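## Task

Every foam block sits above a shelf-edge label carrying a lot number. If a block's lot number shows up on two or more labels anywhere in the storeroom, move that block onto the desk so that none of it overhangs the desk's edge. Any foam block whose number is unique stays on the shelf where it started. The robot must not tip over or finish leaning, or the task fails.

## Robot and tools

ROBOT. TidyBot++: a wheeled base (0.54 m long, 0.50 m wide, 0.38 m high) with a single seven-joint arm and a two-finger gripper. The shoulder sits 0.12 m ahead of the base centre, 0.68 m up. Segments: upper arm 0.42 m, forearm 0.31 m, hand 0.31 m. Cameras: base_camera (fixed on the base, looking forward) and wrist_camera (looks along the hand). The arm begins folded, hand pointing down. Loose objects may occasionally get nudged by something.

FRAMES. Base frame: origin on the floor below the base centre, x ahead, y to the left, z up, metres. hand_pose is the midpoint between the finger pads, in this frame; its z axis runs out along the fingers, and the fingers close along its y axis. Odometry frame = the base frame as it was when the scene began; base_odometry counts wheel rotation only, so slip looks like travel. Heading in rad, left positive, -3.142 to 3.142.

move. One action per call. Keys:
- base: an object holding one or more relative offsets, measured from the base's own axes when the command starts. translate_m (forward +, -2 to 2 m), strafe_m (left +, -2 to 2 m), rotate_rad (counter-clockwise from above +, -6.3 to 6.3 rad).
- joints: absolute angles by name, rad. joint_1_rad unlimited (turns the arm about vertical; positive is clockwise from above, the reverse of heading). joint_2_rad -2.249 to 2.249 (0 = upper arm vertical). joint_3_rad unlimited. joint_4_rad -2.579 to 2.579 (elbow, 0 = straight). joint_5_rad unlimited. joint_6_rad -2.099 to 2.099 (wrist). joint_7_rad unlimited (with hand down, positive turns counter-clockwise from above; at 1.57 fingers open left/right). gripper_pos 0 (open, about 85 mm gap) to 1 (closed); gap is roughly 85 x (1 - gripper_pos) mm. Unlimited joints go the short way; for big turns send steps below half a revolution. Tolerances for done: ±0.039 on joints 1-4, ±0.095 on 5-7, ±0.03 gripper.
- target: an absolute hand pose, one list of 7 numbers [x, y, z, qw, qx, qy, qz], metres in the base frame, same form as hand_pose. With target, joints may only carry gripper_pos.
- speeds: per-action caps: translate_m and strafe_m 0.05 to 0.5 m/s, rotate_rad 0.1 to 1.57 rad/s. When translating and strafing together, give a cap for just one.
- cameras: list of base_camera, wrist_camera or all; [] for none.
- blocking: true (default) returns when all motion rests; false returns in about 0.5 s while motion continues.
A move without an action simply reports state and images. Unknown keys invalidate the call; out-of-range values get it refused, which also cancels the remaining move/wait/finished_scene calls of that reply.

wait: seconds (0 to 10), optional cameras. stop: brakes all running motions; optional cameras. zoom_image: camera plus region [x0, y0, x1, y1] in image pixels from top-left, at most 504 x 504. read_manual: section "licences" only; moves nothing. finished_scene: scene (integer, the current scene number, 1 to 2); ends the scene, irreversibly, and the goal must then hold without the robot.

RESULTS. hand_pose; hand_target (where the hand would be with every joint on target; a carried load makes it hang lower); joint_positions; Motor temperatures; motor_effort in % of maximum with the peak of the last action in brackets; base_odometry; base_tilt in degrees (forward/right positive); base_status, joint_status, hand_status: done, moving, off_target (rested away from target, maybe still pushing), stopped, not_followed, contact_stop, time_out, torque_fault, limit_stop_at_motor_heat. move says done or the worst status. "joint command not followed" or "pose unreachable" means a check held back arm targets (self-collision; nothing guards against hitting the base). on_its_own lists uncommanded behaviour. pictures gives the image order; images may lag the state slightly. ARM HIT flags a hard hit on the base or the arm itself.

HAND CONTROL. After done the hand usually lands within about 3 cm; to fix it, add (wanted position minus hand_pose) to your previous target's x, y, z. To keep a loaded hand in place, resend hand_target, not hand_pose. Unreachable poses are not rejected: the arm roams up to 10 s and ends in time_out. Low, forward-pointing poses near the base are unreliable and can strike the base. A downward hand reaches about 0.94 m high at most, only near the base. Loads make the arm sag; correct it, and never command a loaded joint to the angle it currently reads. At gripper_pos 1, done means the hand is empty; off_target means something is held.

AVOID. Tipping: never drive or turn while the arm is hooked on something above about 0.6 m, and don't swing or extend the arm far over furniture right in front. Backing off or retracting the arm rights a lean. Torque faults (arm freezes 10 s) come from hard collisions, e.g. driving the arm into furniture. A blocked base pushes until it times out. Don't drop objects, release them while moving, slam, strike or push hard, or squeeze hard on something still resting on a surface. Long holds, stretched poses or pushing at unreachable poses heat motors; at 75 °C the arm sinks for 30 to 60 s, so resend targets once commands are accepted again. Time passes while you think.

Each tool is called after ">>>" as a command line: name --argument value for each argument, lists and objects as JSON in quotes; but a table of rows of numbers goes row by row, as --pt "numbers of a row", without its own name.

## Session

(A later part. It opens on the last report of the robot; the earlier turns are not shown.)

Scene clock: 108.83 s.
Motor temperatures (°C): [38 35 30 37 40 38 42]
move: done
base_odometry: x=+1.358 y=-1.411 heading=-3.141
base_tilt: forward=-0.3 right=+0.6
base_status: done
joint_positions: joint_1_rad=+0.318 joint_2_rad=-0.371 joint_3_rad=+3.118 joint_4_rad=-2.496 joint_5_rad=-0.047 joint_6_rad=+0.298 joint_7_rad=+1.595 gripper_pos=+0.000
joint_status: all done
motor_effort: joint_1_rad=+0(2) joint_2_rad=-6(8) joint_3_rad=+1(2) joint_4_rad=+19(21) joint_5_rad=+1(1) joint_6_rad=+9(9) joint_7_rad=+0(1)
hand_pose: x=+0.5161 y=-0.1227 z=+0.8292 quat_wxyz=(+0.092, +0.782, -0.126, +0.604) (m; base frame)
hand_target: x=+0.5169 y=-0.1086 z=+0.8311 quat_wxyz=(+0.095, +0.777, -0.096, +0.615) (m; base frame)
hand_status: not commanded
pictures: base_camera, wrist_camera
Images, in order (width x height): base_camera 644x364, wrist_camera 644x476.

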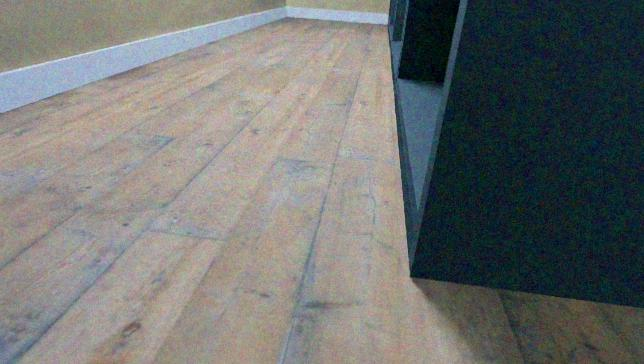

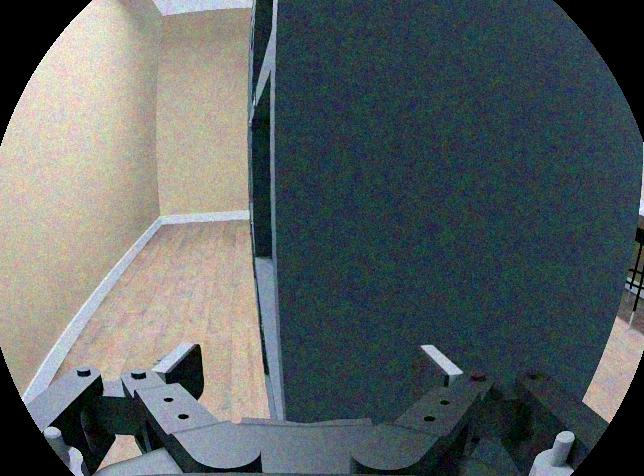

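>>> move --base '{"strafe_m":0.36}' --cameras '[]'

>>> move --base '{"translate_m":0.95}' --joints '{"joint_1_rad":1.1}'

Scene clock: 111.10 s.
Motor temperatures (°C): [38 35 30 37 40 38 42]
move: done
base_odometry: x=+1.358 y=-1.771 heading=+3.141
base_tilt: forward=-0.4 right=+0.6
base_status: done
joint_positions: joint_1_rad=+0.316 joint_2_rad=-0.371 joint_3_rad=+3.117 joint_4_rad=-2.496 joint_5_rad=-0.047 joint_6_rad=+0.298 joint_7_rad=+1.595 gripper_pos=+0.000
joint_status: not commanded
motor_effort: joint_1_rad=+0(1) joint_2_rad=-6(7) joint_3_rad=+1(2) joint_4_rad=+20(21) joint_5_rad=+1(1) joint_6_rad=+9(9) joint_7_rad=-1(1)
hand_pose: x=+0.5164 y=-0.1216 z=+0.8292 quat_wxyz=(+0.092, +0.782, -0.125, +0.604) (m; base frame)
hand_target: x=+0.5169 y=-0.1086 z=+0.8311 quat_wxyz=(+0.095, +0.777, -0.096, +0.615) (m; base frame)
hand_status: not commanded
pictures: none
No camera images: "cameras" was empty.

Scene clock: 114.37 s.
Motor temperatures (°C): [38 35 30 37 40 38 42]
move: done
base_odometry: x=+0.408 y=-1.770 heading=-3.142
base_tilt: forward=-0.3 right=+0.6
base_status: done
joint_positions: joint_1_rad=+1.081 joint_2_rad=-0.372 joint_3_rad=+3.117 joint_4_rad=-2.497 joint_5_rad=-0.047 joint_6_rad=+0.298 joint_7_rad=+1.595 gripper_pos=+0.000
joint_status: all done
motor_effort: joint_1_rad=+0(2) joint_2_rad=-6(7) joint_3_rad=+0(2) joint_4_rad=+20(21) joint_5_rad=+1(1) joint_6_rad=+8(9) joint_7_rad=+0(1)
hand_pose: x=+0.3212 y=-0.3628 z=+0.8295 quat_wxyz=(+0.311, +0.678, -0.408, +0.526) (m; base frame)
hand_target: x=+0.3184 y=-0.3611 z=+0.8311 quat_wxyz=(+0.327, +0.678, -0.391, +0.529) (m; base frame)
hand_status: not commanded
pictures: base_camera, wrist_camera
Images, in order (width x height): base_camera 644x364, wrist_camera 644x476.

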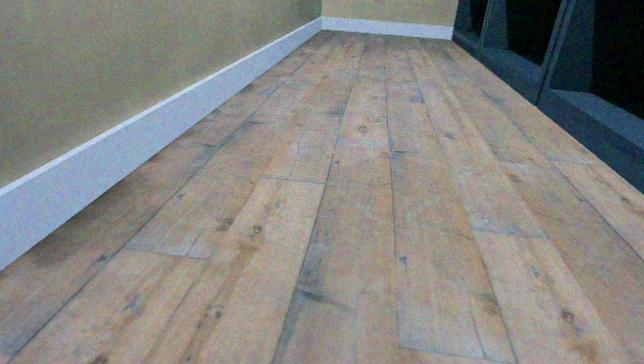

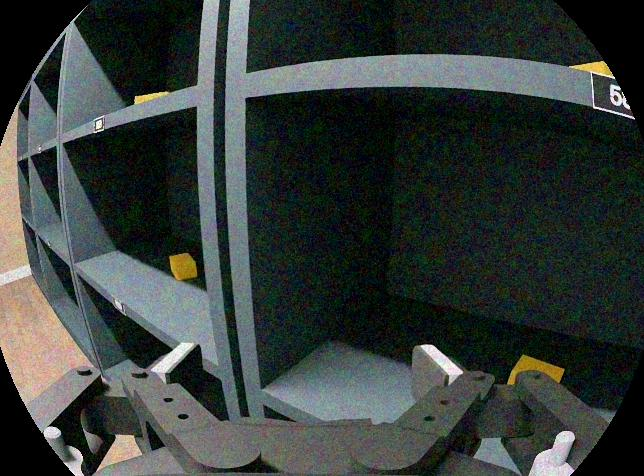

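>>> move --joints '{"joint_1_rad":1.75,"joint_6_rad":0.2}' --cameras '["wrist_camera"]'

>>> move --base '{"translate_m":0.8}' --cameras '["wrist_camera"]'

>>> move --base '{"translate_m":0.8}' --cameras '["wrist_camera"]'

Scene clock: 116.50 s.
Motor temperatures (°C): [38 35 30 37 40 38 42]
move: done
base_odometry: x=+0.408 y=-1.770 heading=-3.142
base_tilt: forward=-0.4 right=+0.6
base_status: not commanded
joint_positions: joint_1_rad=+1.731 joint_2_rad=-0.372 joint_3_rad=+3.117 joint_4_rad=-2.497 joint_5_rad=-0.047 joint_6_rad=+0.249 joint_7_rad=+1.595 gripper_pos=+0.000
joint_status: all done
motor_effort: joint_1_rad=-1(2) joint_2_rad=-5(7) joint_3_rad=+1(1) joint_4_rad=+20(21) joint_5_rad=+1(1) joint_6_rad=+8(10) joint_7_rad=+0(1)
hand_pose: x=+0.0616 y=-0.4070 z=+0.8147 quat_wxyz=(+0.447, +0.522, -0.614, +0.387) (m; base frame)
hand_target: x=+0.0608 y=-0.3943 z=+0.7865 quat_wxyz=(+0.432, +0.547, -0.621, +0.358) (m; base frame)
hand_status: not commanded
pictures: wrist_camera
Images, in order (width x height): wrist_camera 644x476.

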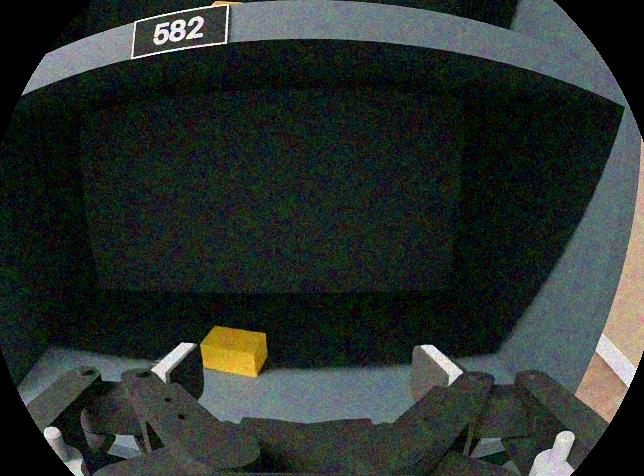

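Scene clock: 119.47 s.
Motor temperatures (°C): [38 35 30 37 40 38 42]
move: done
base_odometry: x=-0.392 y=-1.771 heading=-3.141
base_tilt: forward=-0.3 right=+0.6
base_status: done
joint_positions: joint_1_rad=+1.733 joint_2_rad=-0.372 joint_3_rad=+3.117 joint_4_rad=-2.497 joint_5_rad=-0.047 joint_6_rad=+0.248 joint_7_rad=+1.595 gripper_pos=+0.000
joint_status: not commanded
motor_effort: joint_1_rad=+0(1) joint_2_rad=-6(7) joint_3_rad=+1(2) joint_4_rad=+20(21) joint_5_rad=+1(1) joint_6_rad=+9(9) joint_7_rad=-1(1)
hand_pose: x=+0.0611 y=-0.4069 z=+0.8144 quat_wxyz=(+0.447, +0.522, -0.615, +0.386) (m; base frame)
hand_target: x=+0.0608 y=-0.3943 z=+0.7865 quat_wxyz=(+0.432, +0.547, -0.621, +0.358) (m; base frame)
hand_status: not commanded
pictures: wrist_camera
Images, in order (width x height): wrist_camera 644x476.

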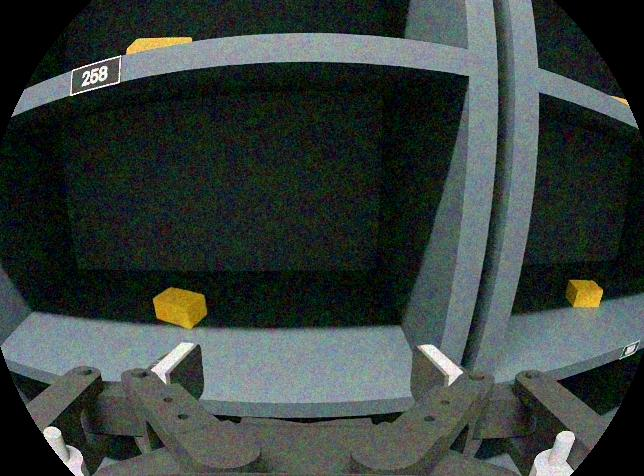

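Scene clock: 124.73 s.
Motor temperatures (°C): [38 35 30 37 40 38 42]
move: time_out
base_odometry: x=-1.190 y=-1.771 heading=+3.140
base_tilt: forward=-0.3 right=+0.6
base_status: translate_m time_out (by the wheels' count: +0.798 of +0.800)
joint_positions: joint_1_rad=+1.734 joint_2_rad=-0.376 joint_3_rad=+3.115 joint_4_rad=-2.499 joint_5_rad=-0.047 joint_6_rad=+0.245 joint_7_rad=+1.595 gripper_pos=+0.000
joint_status: not commanded
motor_effort: joint_1_rad=-1(1) joint_2_rad=-6(10) joint_3_rad=+1(3) joint_4_rad=+20(21) joint_5_rad=+1(1) joint_6_rad=+8(9) joint_7_rad=+0(1)
hand_pose: x=+0.0612 y=-0.4055 z=+0.8140 quat_wxyz=(+0.447, +0.523, -0.615, +0.386) (m; base frame)
hand_target: x=+0.0608 y=-0.3943 z=+0.7865 quat_wxyz=(+0.432, +0.547, -0.621, +0.358) (m; base frame)
hand_status: not commanded
pictures: wrist_camera
Images, in order (width x height): wrist_camera 644x476.

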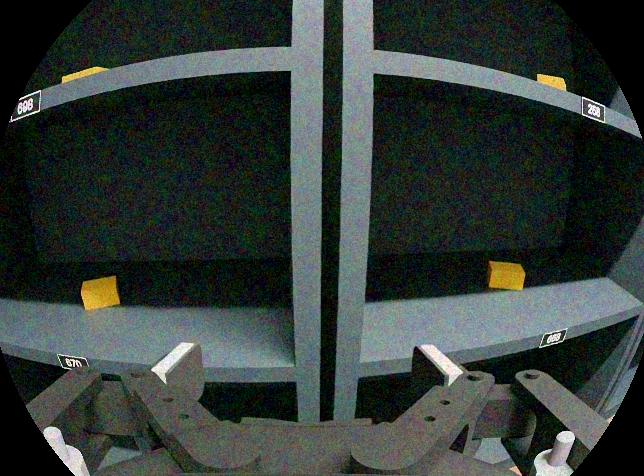

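>>> zoom_image --camera "wrist_camera" --region '[0, 60, 120, 150]'

>>> zoom_image --camera "wrist_camera" --region '[500, 310, 600, 370]'

>>> move --base '{"translate_m":0.25}'

>>> zoom_image --camera "wrist_camera" --region '[0, 60, 240, 240]'

Scaled by 4.200.

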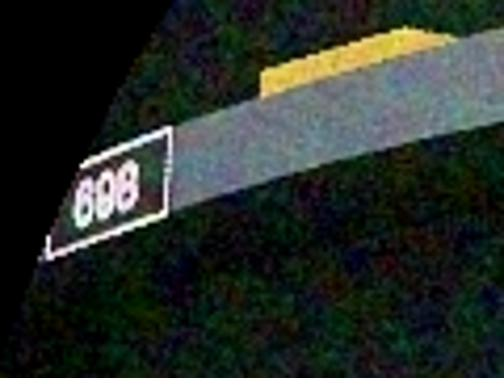

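Scaled by 5.040.

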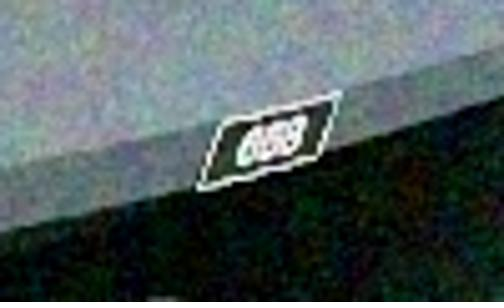

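Scene clock: 128.57 s.
Motor temperatures (°C): [38 35 30 37 40 38 42]
move: time_out
base_odometry: x=-1.437 y=-1.770 heading=+3.138
base_tilt: forward=-0.3 right=+0.6
base_status: translate_m time_out (by the wheels' count: +0.247 of +0.250)
joint_positions: joint_1_rad=+1.735 joint_2_rad=-0.376 joint_3_rad=+3.112 joint_4_rad=-2.499 joint_5_rad=-0.047 joint_6_rad=+0.243 joint_7_rad=+1.595 gripper_pos=+0.000
joint_status: not commanded
motor_effort: joint_1_rad=+0(2) joint_2_rad=-6(12) joint_3_rad=+1(4) joint_4_rad=+19(21) joint_5_rad=+1(1) joint_6_rad=+8(9) joint_7_rad=+0(1)
hand_pose: x=+0.0625 y=-0.4054 z=+0.8132 quat_wxyz=(+0.446, +0.524, -0.615, +0.385) (m; base frame)
hand_target: x=+0.0608 y=-0.3943 z=+0.7865 quat_wxyz=(+0.432, +0.547, -0.621, +0.358) (m; base frame)
hand_status: not commanded
pictures: base_camera, wrist_camera
Images, in order (width x height): base_camera 644x364, wrist_camera 644x476.

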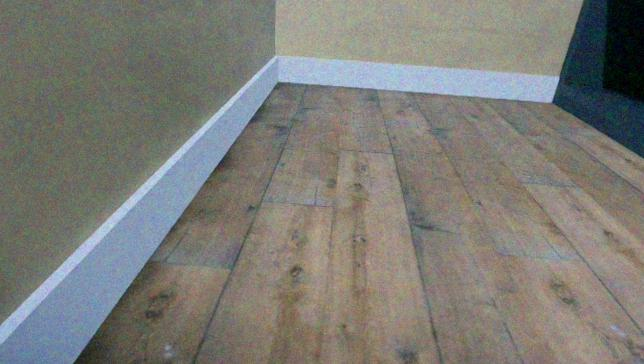

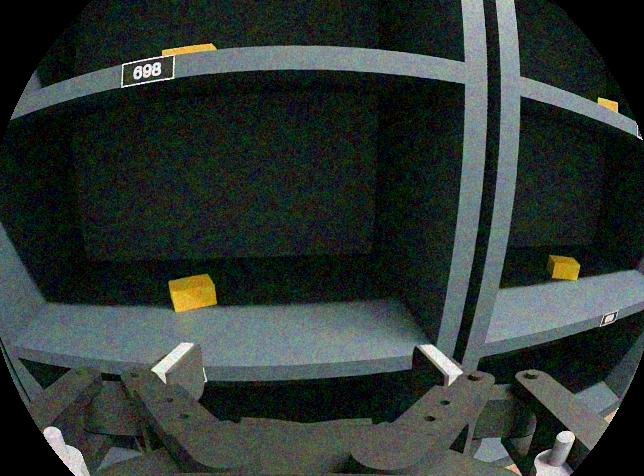

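Scaled by 2.100.

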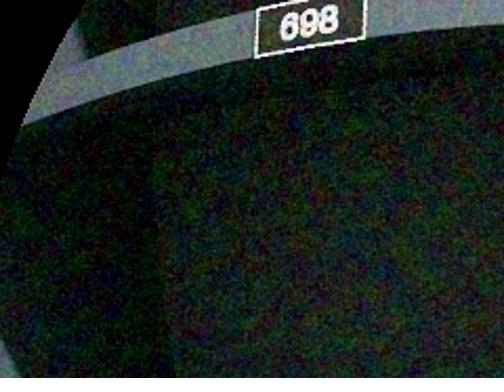

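>>> move --joints '{"joint_6_rad":-0.15}' --cameras '["wrist_camera"]'

>>> zoom_image --camera "wrist_camera" --region '[120, 150, 300, 280]'

>>> move --base '{"translate_m":-0.72}' --cameras '["wrist_camera"]'

>>> zoom_image --camera "wrist_camera" --region '[120, 150, 420, 290]'

>>> move --base '{"translate_m":-0.8}' --cameras '["wrist_camera"]'

>>> zoom_image --camera "wrist_camera" --region '[120, 150, 420, 290]'

Scene clock: 130.00 s.
Motor temperatures (°C): [38 35 30 37 40 38 42]
move: done
base_odometry: x=-1.437 y=-1.770 heading=+3.138
base_tilt: forward=-0.4 right=+0.6
base_status: not commanded
joint_positions: joint_1_rad=+1.735 joint_2_rad=-0.376 joint_3_rad=+3.112 joint_4_rad=-2.510 joint_5_rad=-0.047 joint_6_rad=-0.106 joint_7_rad=+1.595 gripper_pos=+0.000
joint_status: all done
motor_effort: joint_1_rad=-1(1) joint_2_rad=-5(6) joint_3_rad=+1(1) joint_4_rad=+18(22) joint_5_rad=+1(1) joint_6_rad=+7(10) joint_7_rad=+0(1)
hand_pose: x=+0.0739 y=-0.3523 z=+0.7120 quat_wxyz=(+0.327, +0.586, -0.683, +0.288) (m; base frame)
hand_target: x=+0.0685 y=-0.3378 z=+0.6943 quat_wxyz=(+0.316, +0.602, -0.685, +0.260) (m; base frame)
hand_status: not commanded
pictures: wrist_camera
Images, in order (width x height): wrist_camera 644x476.

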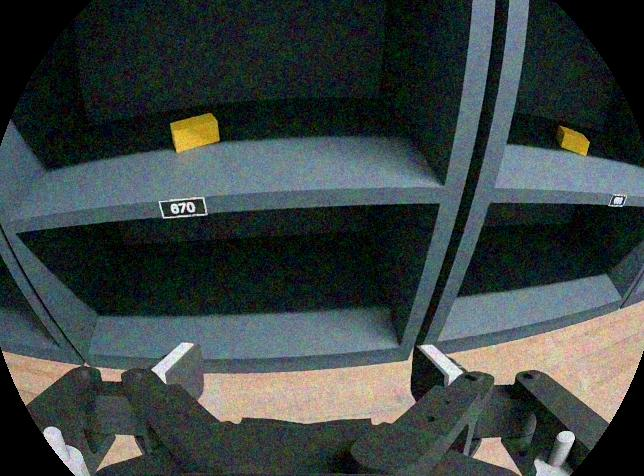

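Scaled by 2.800.

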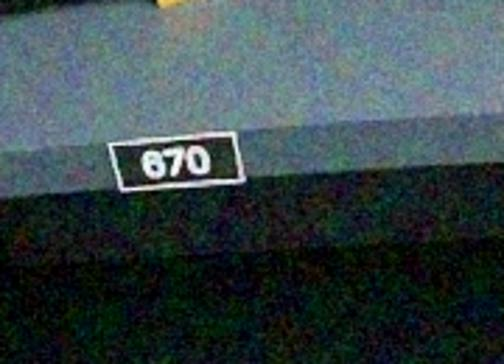

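Scene clock: 133.00 s.
Motor temperatures (°C): [38 35 30 37 40 37 42]
move: done
base_odometry: x=-0.717 y=-1.772 heading=+3.138
base_tilt: forward=-0.4 right=+0.6
base_status: done
joint_positions: joint_1_rad=+1.735 joint_2_rad=-0.376 joint_3_rad=+3.112 joint_4_rad=-2.510 joint_5_rad=-0.047 joint_6_rad=-0.106 joint_7_rad=+1.595 gripper_pos=+0.000
joint_status: not commanded
motor_effort: joint_1_rad=-1(1) joint_2_rad=-5(7) joint_3_rad=+1(2) joint_4_rad=+19(20) joint_5_rad=+1(1) joint_6_rad=+7(8) joint_7_rad=+0(1)
hand_pose: x=+0.0738 y=-0.3523 z=+0.7120 quat_wxyz=(+0.327, +0.586, -0.683, +0.288) (m; base frame)
hand_target: x=+0.0685 y=-0.3378 z=+0.6943 quat_wxyz=(+0.316, +0.602, -0.685, +0.260) (m; base frame)
hand_status: not commanded
pictures: wrist_camera
Images, in order (width x height): wrist_camera 644x476.

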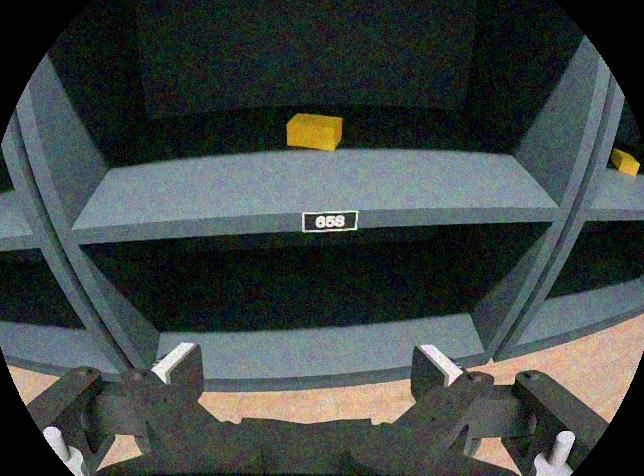

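Scaled by 1.680.

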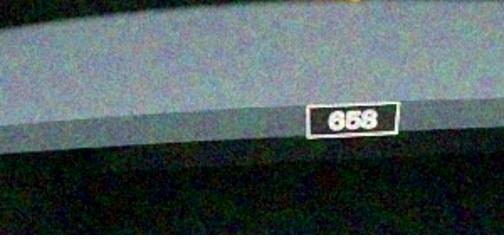

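Scene clock: 135.97 s.
Motor temperatures (°C): [38 35 30 37 40 37 42]
move: done
base_odometry: x=+0.083 y=-1.775 heading=+3.138
base_tilt: forward=-0.4 right=+0.6
base_status: done
joint_positions: joint_1_rad=+1.735 joint_2_rad=-0.376 joint_3_rad=+3.112 joint_4_rad=-2.510 joint_5_rad=-0.047 joint_6_rad=-0.106 joint_7_rad=+1.595 gripper_pos=+0.000
joint_status: not commanded
motor_effort: joint_1_rad=+0(1) joint_2_rad=-4(5) joint_3_rad=+1(2) joint_4_rad=+19(20) joint_5_rad=+1(1) joint_6_rad=+7(8) joint_7_rad=+0(1)
hand_pose: x=+0.0738 y=-0.3523 z=+0.7120 quat_wxyz=(+0.327, +0.586, -0.683, +0.288) (m; base frame)
hand_target: x=+0.0685 y=-0.3378 z=+0.6943 quat_wxyz=(+0.316, +0.602, -0.685, +0.260) (m; base frame)
hand_status: not commanded
pictures: wrist_camera
Images, in order (width x height): wrist_camera 644x476.

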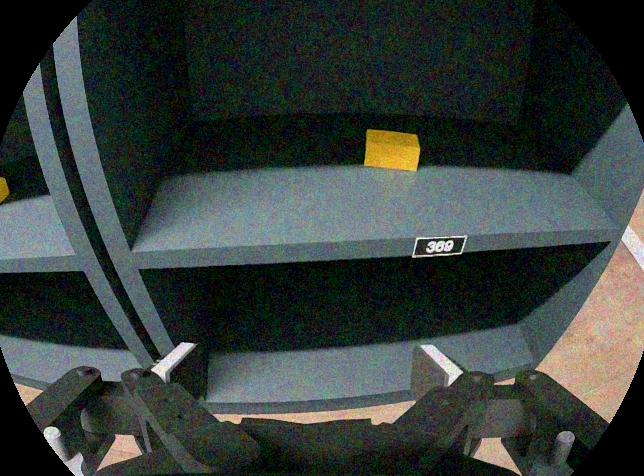

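Scaled by 1.680.

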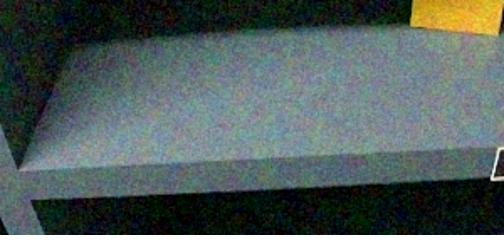

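>>> move --base '{"translate_m":1.85}'

>>> zoom_image --camera "wrist_camera" --region '[0, 150, 330, 290]'

>>> move --joints '{"joint_6_rad":0.45}'

Scene clock: 149.70 s.
Motor temperatures (°C): [38 35 30 37 40 37 42]
move: time_out
base_odometry: x=-1.765 y=-1.768 heading=+3.136
base_tilt: forward=-0.3 right=+0.6
base_status: translate_m time_out (by the wheels' count: +1.848 of +1.850)
joint_positions: joint_1_rad=+1.736 joint_2_rad=-0.378 joint_3_rad=+3.112 joint_4_rad=-2.510 joint_5_rad=-0.047 joint_6_rad=-0.110 joint_7_rad=+1.595 gripper_pos=+0.000
joint_status: not commanded
motor_effort: joint_1_rad=-1(1) joint_2_rad=-5(7) joint_3_rad=+0(2) joint_4_rad=+19(21) joint_5_rad=+1(1) joint_6_rad=+7(8) joint_7_rad=+0(1)
hand_pose: x=+0.0738 y=-0.3514 z=+0.7118 quat_wxyz=(+0.326, +0.586, -0.683, +0.287) (m; base frame)
hand_target: x=+0.0685 y=-0.3378 z=+0.6943 quat_wxyz=(+0.316, +0.602, -0.685, +0.260) (m; base frame)
hand_status: not commanded
pictures: base_camera, wrist_camera
Images, in order (width x height): base_camera 644x364, wrist_camera 644x476.

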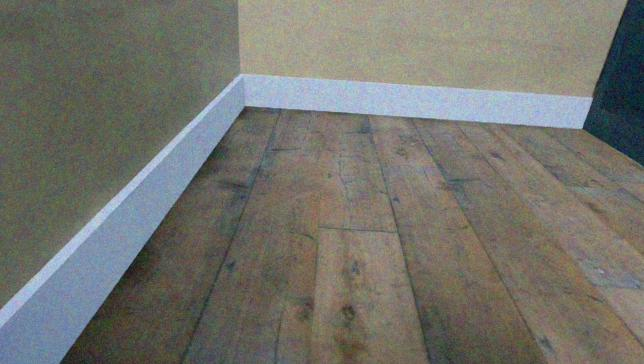

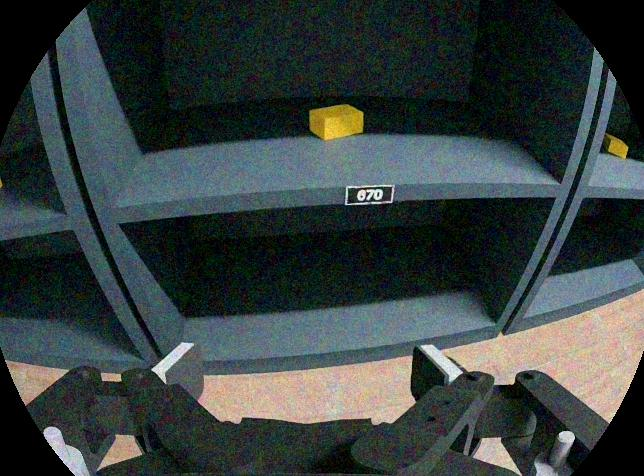

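Scaled by 1.527.

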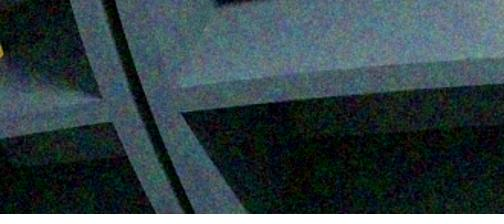

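not run: a stop that you did not command came earlier in this reply.

>>> move --base '{"translate_m":0.6}'

Scene clock: 154.60 s.
Motor temperatures (°C): [38 35 30 37 40 37 42]
move: time_out
base_odometry: x=-2.363 y=-1.764 heading=+3.135
base_tilt: forward=-0.4 right=+0.6
base_status: translate_m time_out (by the wheels' count: +0.598 of +0.600)
joint_positions: joint_1_rad=+1.736 joint_2_rad=-0.378 joint_3_rad=+3.112 joint_4_rad=-2.510 joint_5_rad=-0.047 joint_6_rad=-0.110 joint_7_rad=+1.595 gripper_pos=+0.000
joint_status: not commanded
motor_effort: joint_1_rad=+0(1) joint_2_rad=-5(7) joint_3_rad=+1(2) joint_4_rad=+19(20) joint_5_rad=+1(1) joint_6_rad=+7(8) joint_7_rad=+0(1)
hand_pose: x=+0.0738 y=-0.3514 z=+0.7118 quat_wxyz=(+0.326, +0.586, -0.683, +0.287) (m; base frame)
hand_target: x=+0.0685 y=-0.3378 z=+0.6943 quat_wxyz=(+0.316, +0.602, -0.685, +0.260) (m; base frame)
hand_status: not commanded
pictures: base_camera, wrist_camera
Images, in order (width x height): base_camera 644x364, wrist_camera 644x476.

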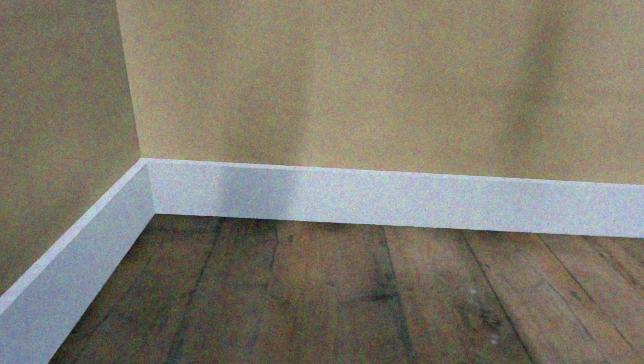

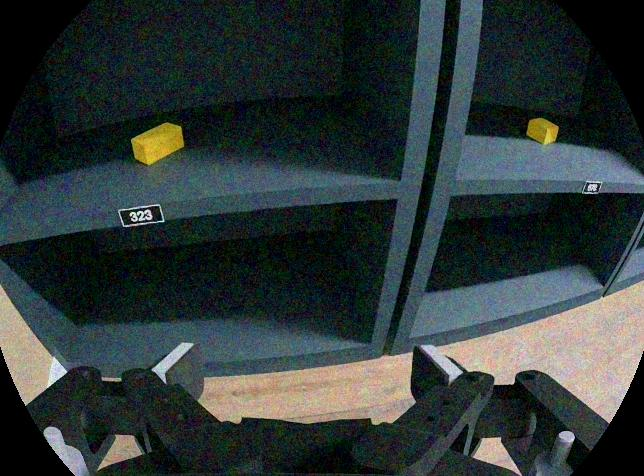

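>>> move --joints '{"joint_6_rad":0.45}'

>>> zoom_image --camera "wrist_camera" --region '[0, 60, 250, 260]'

>>> zoom_image --camera "wrist_camera" --region '[520, 80, 644, 190]'

Scene clock: 156.10 s.
Motor temperatures (°C): [38 35 30 37 40 37 42]
move: done
base_odometry: x=-2.363 y=-1.764 heading=+3.135
base_tilt: forward=-0.4 right=+0.6
base_status: not commanded
joint_positions: joint_1_rad=+1.736 joint_2_rad=-0.378 joint_3_rad=+3.112 joint_4_rad=-2.511 joint_5_rad=-0.047 joint_6_rad=+0.404 joint_7_rad=+1.595 gripper_pos=+0.000
joint_status: all done
motor_effort: joint_1_rad=+0(1) joint_2_rad=-6(6) joint_3_rad=+1(1) joint_4_rad=+20(22) joint_5_rad=+1(1) joint_6_rad=+9(9) joint_7_rad=+0(1)
hand_pose: x=+0.0593 y=-0.4134 z=+0.8558 quat_wxyz=(+0.492, +0.493, -0.580, +0.422) (m; base frame)
hand_target: x=+0.0587 y=-0.4136 z=+0.8617 quat_wxyz=(+0.508, +0.497, -0.563, +0.422) (m; base frame)
hand_status: not commanded
pictures: base_camera, wrist_camera
Images, in order (width x height): base_camera 644x364, wrist_camera 644x476.

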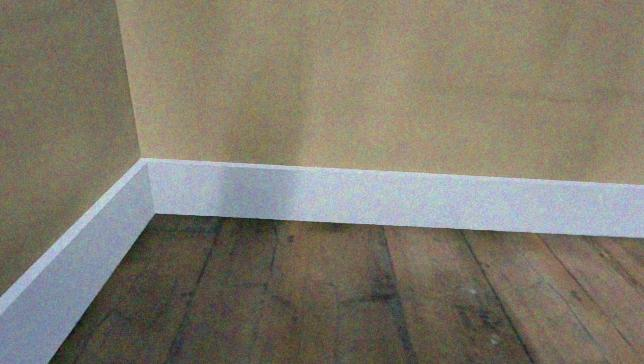

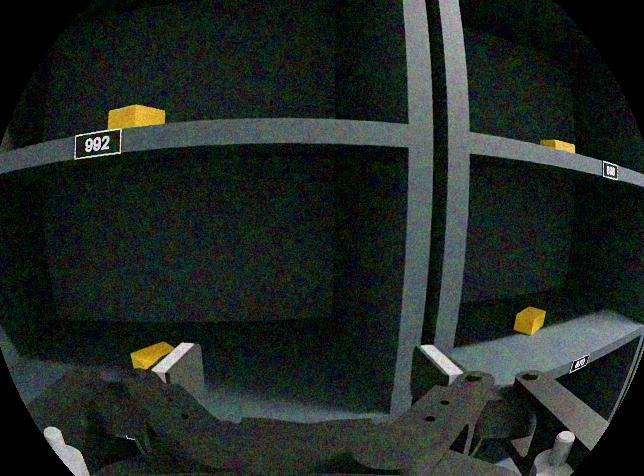

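Scaled by 2.016.

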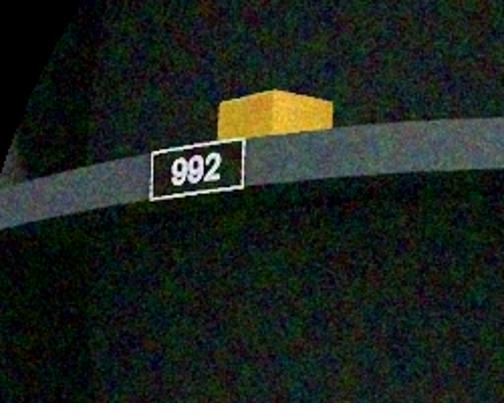

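Scaled by 4.065.

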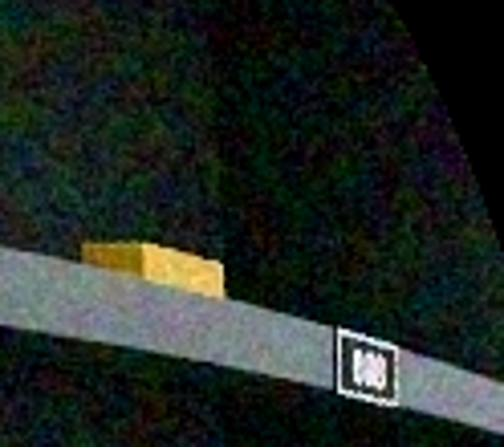

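>>> move --target '[0.12, -0.45, 0.98, 0.354, 0.612, -0.612, 0.354]' --cameras '[]'

>>> move --base '{"translate_m":-0.65}'

Scene clock: 158.90 s.
Motor temperatures (°C): [38 35 30 37 40 37 42]
move: done
base_odometry: x=-2.363 y=-1.764 heading=+3.135
base_tilt: forward=-0.3 right=+0.6
base_status: not commanded
joint_positions: joint_1_rad=+0.879 joint_2_rad=-0.378 joint_3_rad=+3.511 joint_4_rad=-1.739 joint_5_rad=+0.472 joint_6_rad=-0.727 joint_7_rad=+1.157 gripper_pos=+0.000
joint_status: not commanded
motor_effort: joint_1_rad=+0(1) joint_2_rad=-6(9) joint_3_rad=-3(3) joint_4_rad=+21(23) joint_5_rad=+2(3) joint_6_rad=+7(10) joint_7_rad=+0(1)
hand_pose: x=+0.1396 y=-0.4493 z=+0.9833 quat_wxyz=(+0.341, +0.618, -0.598, +0.379) (m; base frame)
hand_target: x=+0.1200 y=-0.4500 z=+0.9800 quat_wxyz=(+0.354, +0.612, -0.612, +0.354) (m; base frame)
hand_status: done (0.020 m and 3.7 deg from the pose sent, 0.143 m and 22.7 deg at the start)
pictures: none
No camera images: "cameras" was empty.

Scene clock: 161.77 s.
Motor temperatures (°C): [38 35 30 37 40 37 42]
move: done
base_odometry: x=-1.713 y=-1.768 heading=+3.135
base_tilt: forward=-0.4 right=+0.6
base_status: done
joint_positions: joint_1_rad=+0.873 joint_2_rad=-0.377 joint_3_rad=+3.519 joint_4_rad=-1.738 joint_5_rad=+0.477 joint_6_rad=-0.731 joint_7_rad=+1.156 gripper_pos=+0.000
joint_status: not commanded
motor_effort: joint_1_rad=+0(1) joint_2_rad=-6(8) joint_3_rad=-3(4) joint_4_rad=+22(22) joint_5_rad=+3(3) joint_6_rad=+7(8) joint_7_rad=+0(1)
hand_pose: x=+0.1369 y=-0.4500 z=+0.9817 quat_wxyz=(+0.342, +0.618, -0.600, +0.376) (m; base frame)
hand_target: x=+0.1200 y=-0.4500 z=+0.9800 quat_wxyz=(+0.354, +0.612, -0.612, +0.354) (m; base frame)
hand_status: not commanded
pictures: base_camera, wrist_camera
Images, in order (width x height): base_camera 644x364, wrist_camera 644x476.

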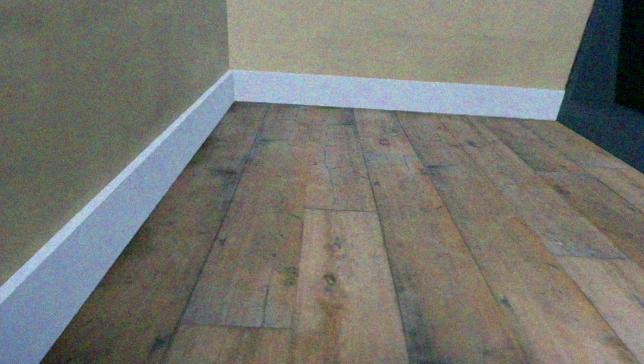

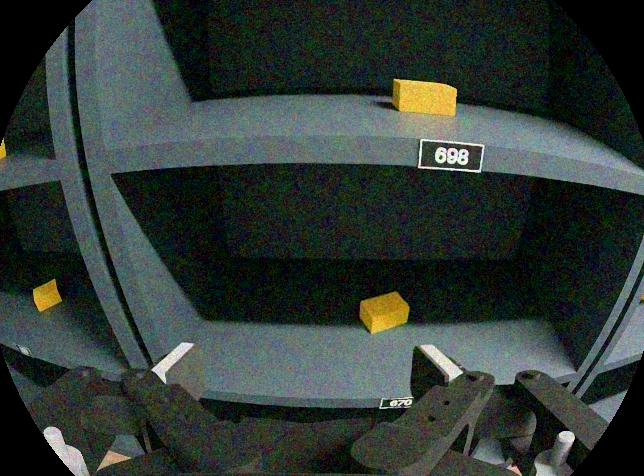

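>>> move --target '[0.12, -0.45, 1.06, 0.354, 0.612, -0.612, 0.354]' --cameras '[]'

>>> move --base '{"translate_m":-0.15,"strafe_m":-0.15}'

Scene clock: 164.77 s.
Motor temperatures (°C): [38 35 30 37 40 37 42]
move: done
base_odometry: x=-1.713 y=-1.768 heading=+3.135
base_tilt: forward=-0.4 right=+0.6
base_status: not commanded
joint_positions: joint_1_rad=+0.753 joint_2_rad=-0.349 joint_3_rad=+3.566 joint_4_rad=-1.440 joint_5_rad=+0.477 joint_6_rad=-0.966 joint_7_rad=+1.159 gripper_pos=+0.000
joint_status: not commanded
motor_effort: joint_1_rad=+0(1) joint_2_rad=-4(7) joint_3_rad=-3(3) joint_4_rad=+21(23) joint_5_rad=+3(3) joint_6_rad=+7(8) joint_7_rad=+0(1)
hand_pose: x=+0.1293 y=-0.4478 z=+1.0717 quat_wxyz=(+0.341, +0.594, -0.614, +0.393) (m; base frame)
hand_target: x=+0.1200 y=-0.4500 z=+1.0600 quat_wxyz=(+0.354, +0.612, -0.612, +0.354) (m; base frame)
hand_status: done (0.015 m and 5.1 deg from the pose sent, 0.080 m and 3.3 deg at the start)
pictures: none
No camera images: "cameras" was empty.

Scene clock: 166.27 s.
Motor temperatures (°C): [38 35 30 37 40 37 42]
move: done
base_odometry: x=-1.561 y=-1.619 heading=+3.135
base_tilt: forward=-0.4 right=+0.6
base_status: done
joint_positions: joint_1_rad=+0.750 joint_2_rad=-0.346 joint_3_rad=+3.580 joint_4_rad=-1.440 joint_5_rad=+0.477 joint_6_rad=-0.970 joint_7_rad=+1.159 gripper_pos=+0.000
joint_status: not commanded
motor_effort: joint_1_rad=+0(1) joint_2_rad=-5(7) joint_3_rad=-3(5) joint_4_rad=+20(21) joint_5_rad=+3(4) joint_6_rad=+7(8) joint_7_rad=+0(1)
hand_pose: x=+0.1242 y=-0.4496 z=+1.0686 quat_wxyz=(+0.341, +0.592, -0.619, +0.388) (m; base frame)
hand_target: x=+0.1200 y=-0.4500 z=+1.0600 quat_wxyz=(+0.354, +0.612, -0.612, +0.354) (m; base frame)
hand_status: not commanded
pictures: base_camera, wrist_camera
Images, in order (width x height): base_camera 644x364, wrist_camera 644x476.

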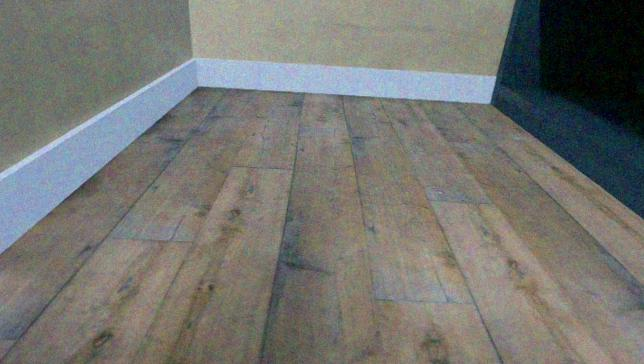

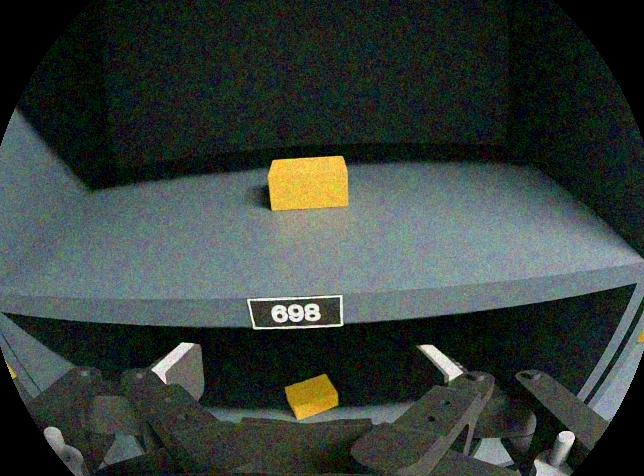

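>>> move --base '{"strafe_m":0.1}' --cameras '[]'

>>> move --target '[0.12, -0.45, 1.16, 0.354, 0.612, -0.612, 0.354]' --cameras '["wrist_camera"]'

>>> move --base '{"strafe_m":-0.1}' --cameras '["wrist_camera"]'

Scene clock: 168.57 s.
Motor temperatures (°C): [38 35 30 37 40 37 42]
move: done
base_odometry: x=-1.562 y=-1.719 heading=+3.135
base_tilt: forward=-0.3 right=+0.6
base_status: done
joint_positions: joint_1_rad=+0.749 joint_2_rad=-0.339 joint_3_rad=+3.580 joint_4_rad=-1.439 joint_5_rad=+0.477 joint_6_rad=-0.972 joint_7_rad=+1.159 gripper_pos=+0.000
joint_status: not commanded
motor_effort: joint_1_rad=+0(1) joint_2_rad=-5(7) joint_3_rad=-3(4) joint_4_rad=+20(21) joint_5_rad=+3(3) joint_6_rad=+7(8) joint_7_rad=-1(1)
hand_pose: x=+0.1263 y=-0.4511 z=+1.0661 quat_wxyz=(+0.340, +0.594, -0.619, +0.385) (m; base frame)
hand_target: x=+0.1200 y=-0.4500 z=+1.0600 quat_wxyz=(+0.354, +0.612, -0.612, +0.354) (m; base frame)
hand_status: not commanded
pictures: none
No camera images: "cameras" was empty.

Scene clock: 170.23 s.
Motor temperatures (°C): [38 35 30 37 40 37 42]
move: done
base_odometry: x=-1.562 y=-1.719 heading=+3.135
base_tilt: forward=-0.4 right=+0.6
base_status: not commanded
joint_positions: joint_1_rad=+0.596 joint_2_rad=-0.208 joint_3_rad=+3.748 joint_4_rad=-0.964 joint_5_rad=+0.465 joint_6_rad=-1.263 joint_7_rad=+1.325 gripper_pos=+0.000
joint_status: not commanded
motor_effort: joint_1_rad=-1(1) joint_2_rad=-5(6) joint_3_rad=-2(3) joint_4_rad=+17(21) joint_5_rad=+2(3) joint_6_rad=+7(9) joint_7_rad=-1(1)
hand_pose: x=+0.0956 y=-0.4528 z=+1.1765 quat_wxyz=(+0.382, +0.581, -0.619, +0.364) (m; base frame)
hand_target: x=+0.1200 y=-0.4500 z=+1.1600 quat_wxyz=(+0.354, +0.612, -0.612, +0.354) (m; base frame)
hand_status: done (0.030 m and 5.0 deg from the pose sent, 0.094 m and 4.4 deg at the start)
pictures: wrist_camera
Images, in order (width x height): wrist_camera 644x476.

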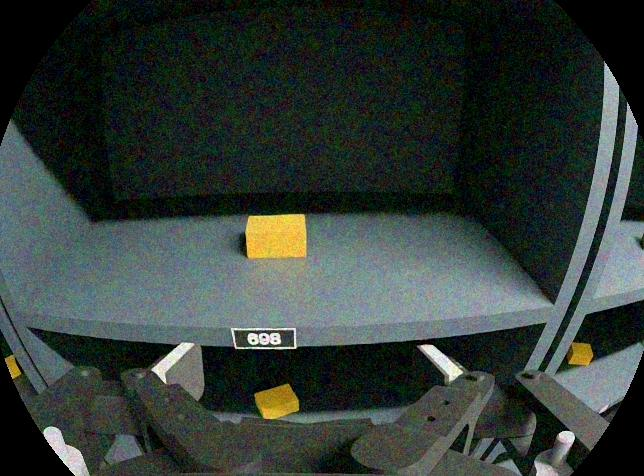

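Scene clock: 171.50 s.
Motor temperatures (°C): [38 35 30 37 40 37 42]
move: done
base_odometry: x=-1.561 y=-1.619 heading=+3.135
base_tilt: forward=-0.4 right=+0.6
base_status: done
joint_positions: joint_1_rad=+0.593 joint_2_rad=-0.194 joint_3_rad=+3.753 joint_4_rad=-0.962 joint_5_rad=+0.463 joint_6_rad=-1.268 joint_7_rad=+1.326 gripper_pos=+0.000
joint_status: not commanded
motor_effort: joint_1_rad=+0(1) joint_2_rad=-6(8) joint_3_rad=-2(3) joint_4_rad=+17(18) joint_5_rad=+3(3) joint_6_rad=+7(8) joint_7_rad=+0(1)
hand_pose: x=+0.1002 y=-0.4562 z=+1.1728 quat_wxyz=(+0.383, +0.585, -0.620, +0.358) (m; base frame)
hand_target: x=+0.1200 y=-0.4500 z=+1.1600 quat_wxyz=(+0.354, +0.612, -0.612, +0.354) (m; base frame)
hand_status: not commanded
pictures: wrist_camera
Images, in order (width x height): wrist_camera 644x476.

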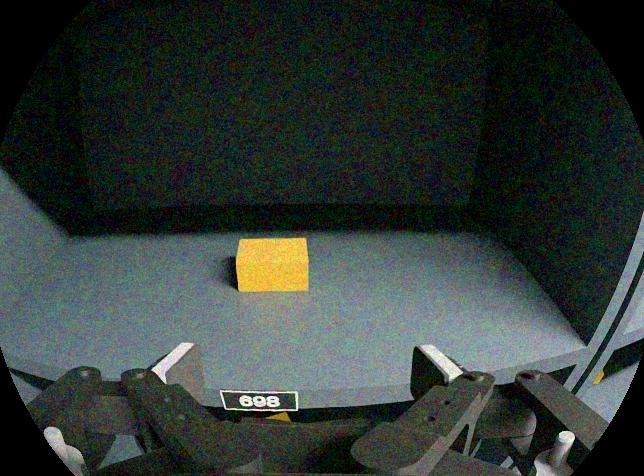

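>>> move --target '[0.13, -0.62, 1.10, 0.354, 0.612, -0.612, 0.354]' --joints '{"gripper_pos":1}' --cameras '["wrist_camera"]'

Scene clock: 175.13 s.
Motor temperatures (°C): [38 35 30 37 40 37 42]
move: done
base_odometry: x=-1.561 y=-1.619 heading=+3.135
base_tilt: forward=-0.4 right=+0.6
base_status: not commanded
joint_positions: joint_1_rad=+1.118 joint_2_rad=+0.181 joint_3_rad=+3.753 joint_4_rad=-0.877 joint_5_rad=-0.157 joint_6_rad=-1.125 joint_7_rad=+1.622 gripper_pos=+0.999
joint_status: all done
motor_effort: joint_1_rad=+0(1) joint_2_rad=-23(25) joint_3_rad=+2(2) joint_4_rad=+19(21) joint_5_rad=+0(3) joint_6_rad=+8(8) joint_7_rad=+0(1)
hand_pose: x=+0.1182 y=-0.6033 z=+1.0848 quat_wxyz=(+0.346, +0.612, -0.633, +0.324) (m; base frame)
hand_target: x=+0.1300 y=-0.6200 z=+1.1000 quat_wxyz=(+0.354, +0.612, -0.612, +0.354) (m; base frame)
hand_status: done (0.025 m and 4.3 deg from the pose sent, 0.182 m and 4.7 deg at the start)
pictures: wrist_camera
Images, in order (width x height): wrist_camera 644x476.

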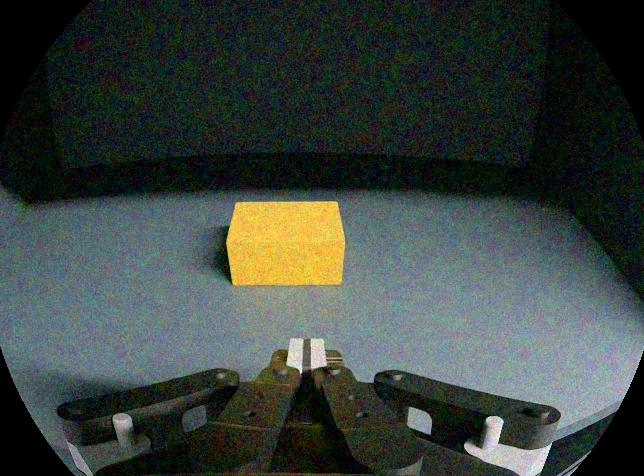

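>>> move --base '{"translate_m":0.018,"strafe_m":-0.05}' --joints '{"gripper_pos":0}' --cameras '[]'

>>> move --target '[0.13, -0.675, 1.115, 0.354, 0.612, -0.612, 0.354]' --cameras '["wrist_camera"]'

Scene clock: 176.77 s.
Motor temperatures (°C): [38 35 30 37 40 37 42]
move: done
base_odometry: x=-1.578 y=-1.569 heading=+3.134
base_tilt: forward=-0.4 right=+0.6
base_status: done
joint_positions: joint_1_rad=+1.120 joint_2_rad=+0.193 joint_3_rad=+3.753 joint_4_rad=-0.875 joint_5_rad=-0.161 joint_6_rad=-1.120 joint_7_rad=+1.623 gripper_pos=+0.000
joint_status: all done
motor_effort: joint_1_rad=-1(1) joint_2_rad=-24(27) joint_3_rad=+2(3) joint_4_rad=+19(20) joint_5_rad=+1(1) joint_6_rad=+7(8) joint_7_rad=+0(1)
hand_pose: x=+0.1202 y=-0.6083 z=+1.0813 quat_wxyz=(+0.345, +0.613, -0.633, +0.323) (m; base frame)
hand_target: x=+0.1300 y=-0.6200 z=+1.1000 quat_wxyz=(+0.354, +0.612, -0.612, +0.354) (m; base frame)
hand_status: not commanded
pictures: none
No camera images: "cameras" was empty.

Scene clock: 178.27 s.
Motor temperatures (°C): [38 35 30 37 40 37 42]
move: done
base_odometry: x=-1.578 y=-1.569 heading=+3.134
base_tilt: forward=-0.3 right=+0.6
base_status: not commanded
joint_positions: joint_1_rad=+1.398 joint_2_rad=+0.374 joint_3_rad=+3.517 joint_4_rad=-0.508 joint_5_rad=-0.167 joint_6_rad=-1.174 joint_7_rad=+1.623 gripper_pos=+0.000
joint_status: not commanded
motor_effort: joint_1_rad=+0(1) joint_2_rad=-30(32) joint_3_rad=+1(2) joint_4_rad=+18(20) joint_5_rad=+1(1) joint_6_rad=+8(8) joint_7_rad=+0(1)
hand_pose: x=+0.1112 y=-0.6717 z=+1.1347 quat_wxyz=(+0.394, +0.599, -0.606, +0.345) (m; base frame)
hand_target: x=+0.1300 y=-0.6750 z=+1.1150 quat_wxyz=(+0.354, +0.612, -0.612, +0.354) (m; base frame)
hand_status: done (0.027 m and 5.0 deg from the pose sent, 0.075 m and 4.4 deg at the start)
pictures: wrist_camera
Images, in order (width x height): wrist_camera 644x476.

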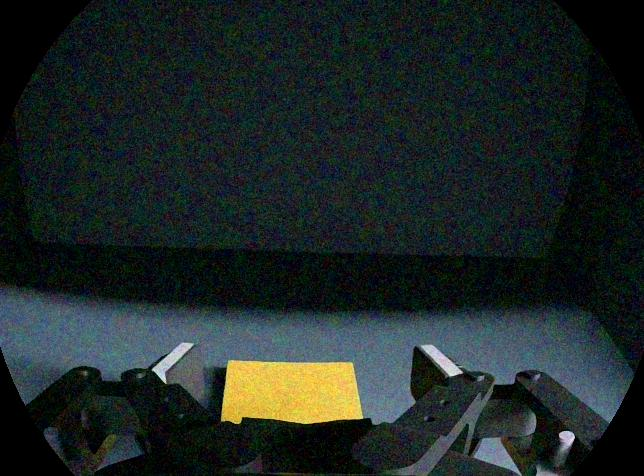

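>>> move --target '[0.137, -0.68, 1.06, 0.354, 0.612, -0.612, 0.354]' --cameras '["wrist_camera"]'

Scene clock: 180.07 s.
Motor temperatures (°C): [38 35 30 37 40 37 42]
move: done
base_odometry: x=-1.578 y=-1.569 heading=+3.134
base_tilt: forward=-0.3 right=+0.6
base_status: not commanded
joint_positions: joint_1_rad=+1.263 joint_2_rad=+0.314 joint_3_rad=+3.631 joint_4_rad=-0.821 joint_5_rad=-0.186 joint_6_rad=-1.024 joint_7_rad=+1.625 gripper_pos=+0.000
joint_status: not commanded
motor_effort: joint_1_rad=+0(1) joint_2_rad=-29(31) joint_3_rad=+2(2) joint_4_rad=+20(21) joint_5_rad=+1(1) joint_6_rad=+7(9) joint_7_rad=+0(1)
hand_pose: x=+0.1188 y=-0.6727 z=+1.0562 quat_wxyz=(+0.359, +0.608, -0.629, +0.326) (m; base frame)
hand_target: x=+0.1370 y=-0.6800 z=+1.0600 quat_wxyz=(+0.354, +0.612, -0.612, +0.354) (m; base frame)
hand_status: done (0.020 m and 3.8 deg from the pose sent, 0.080 m and 5.0 deg at the start)
pictures: wrist_camera
Images, in order (width x height): wrist_camera 644x476.

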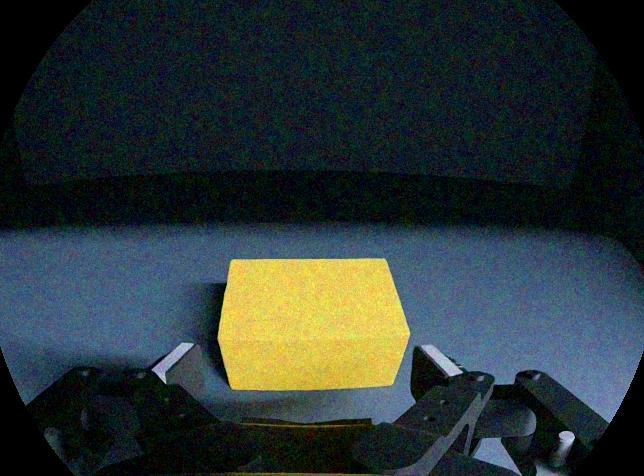

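>>> move --base '{"translate_m":-0.003,"strafe_m":-0.022}' --speeds '{"strafe_m":0.1}' --cameras '["wrist_camera"]'

>>> move --target '[0.137, -0.685, 1.045, 0.354, 0.612, -0.612, 0.354]' --cameras '["wrist_camera"]'

Scene clock: 181.07 s.
Motor temperatures (°C): [38 35 30 37 40 37 42]
move: done
base_odometry: x=-1.575 y=-1.547 heading=+3.135
base_tilt: forward=-0.4 right=+0.6
base_status: done
joint_positions: joint_1_rad=+1.261 joint_2_rad=+0.305 joint_3_rad=+3.632 joint_4_rad=-0.823 joint_5_rad=-0.187 joint_6_rad=-1.020 joint_7_rad=+1.625 gripper_pos=+0.000
joint_status: not commanded
motor_effort: joint_1_rad=+0(2) joint_2_rad=-29(32) joint_3_rad=+2(3) joint_4_rad=+20(21) joint_5_rad=+0(1) joint_6_rad=+7(9) joint_7_rad=-1(1)
hand_pose: x=+0.1187 y=-0.6704 z=+1.0621 quat_wxyz=(+0.361, +0.606, -0.627, +0.331) (m; base frame)
hand_target: x=+0.1370 y=-0.6800 z=+1.0600 quat_wxyz=(+0.354, +0.612, -0.612, +0.354) (m; base frame)
hand_status: not commanded
pictures: wrist_camera
Images, in order (width x height): wrist_camera 644x476.

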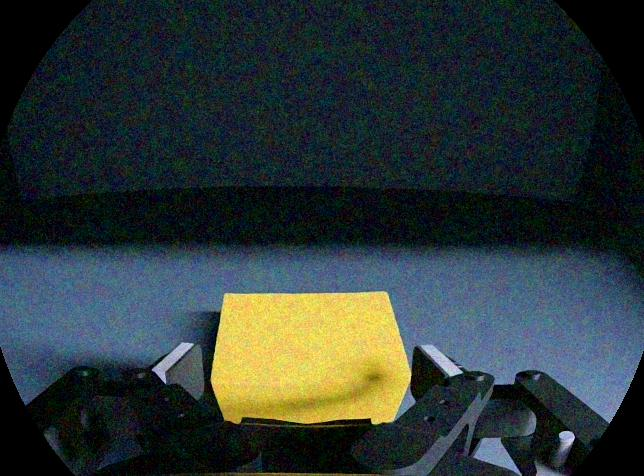

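Scene clock: 181.83 s.
Motor temperatures (°C): [38 35 30 37 40 37 42]
move: done
base_odometry: x=-1.575 y=-1.547 heading=+3.135
base_tilt: forward=-0.3 right=+0.6
base_status: not commanded
joint_positions: joint_1_rad=+1.252 joint_2_rad=+0.301 joint_3_rad=+3.633 joint_4_rad=-0.882 joint_5_rad=-0.187 joint_6_rad=-0.970 joint_7_rad=+1.631 gripper_pos=+0.000
joint_status: not commanded
motor_effort: joint_1_rad=+0(1) joint_2_rad=-28(31) joint_3_rad=+2(3) joint_4_rad=+20(21) joint_5_rad=+1(1) joint_6_rad=+8(8) joint_7_rad=+0(1)
hand_pose: x=+0.1182 y=-0.6749 z=+1.0461 quat_wxyz=(+0.359, +0.607, -0.628, +0.330) (m; base frame)
hand_target: x=+0.1370 y=-0.6850 z=+1.0450 quat_wxyz=(+0.354, +0.612, -0.612, +0.354) (m; base frame)
hand_status: done (0.021 m and 3.4 deg from the pose sent, 0.029 m and 3.3 deg at the start)
pictures: wrist_camera
Images, in order (width x height): wrist_camera 644x476.

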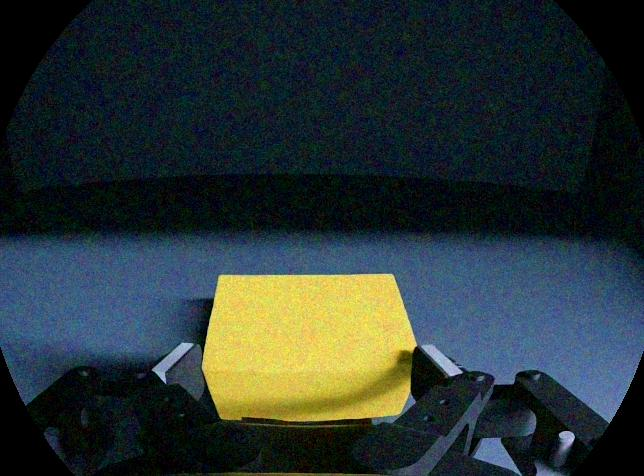

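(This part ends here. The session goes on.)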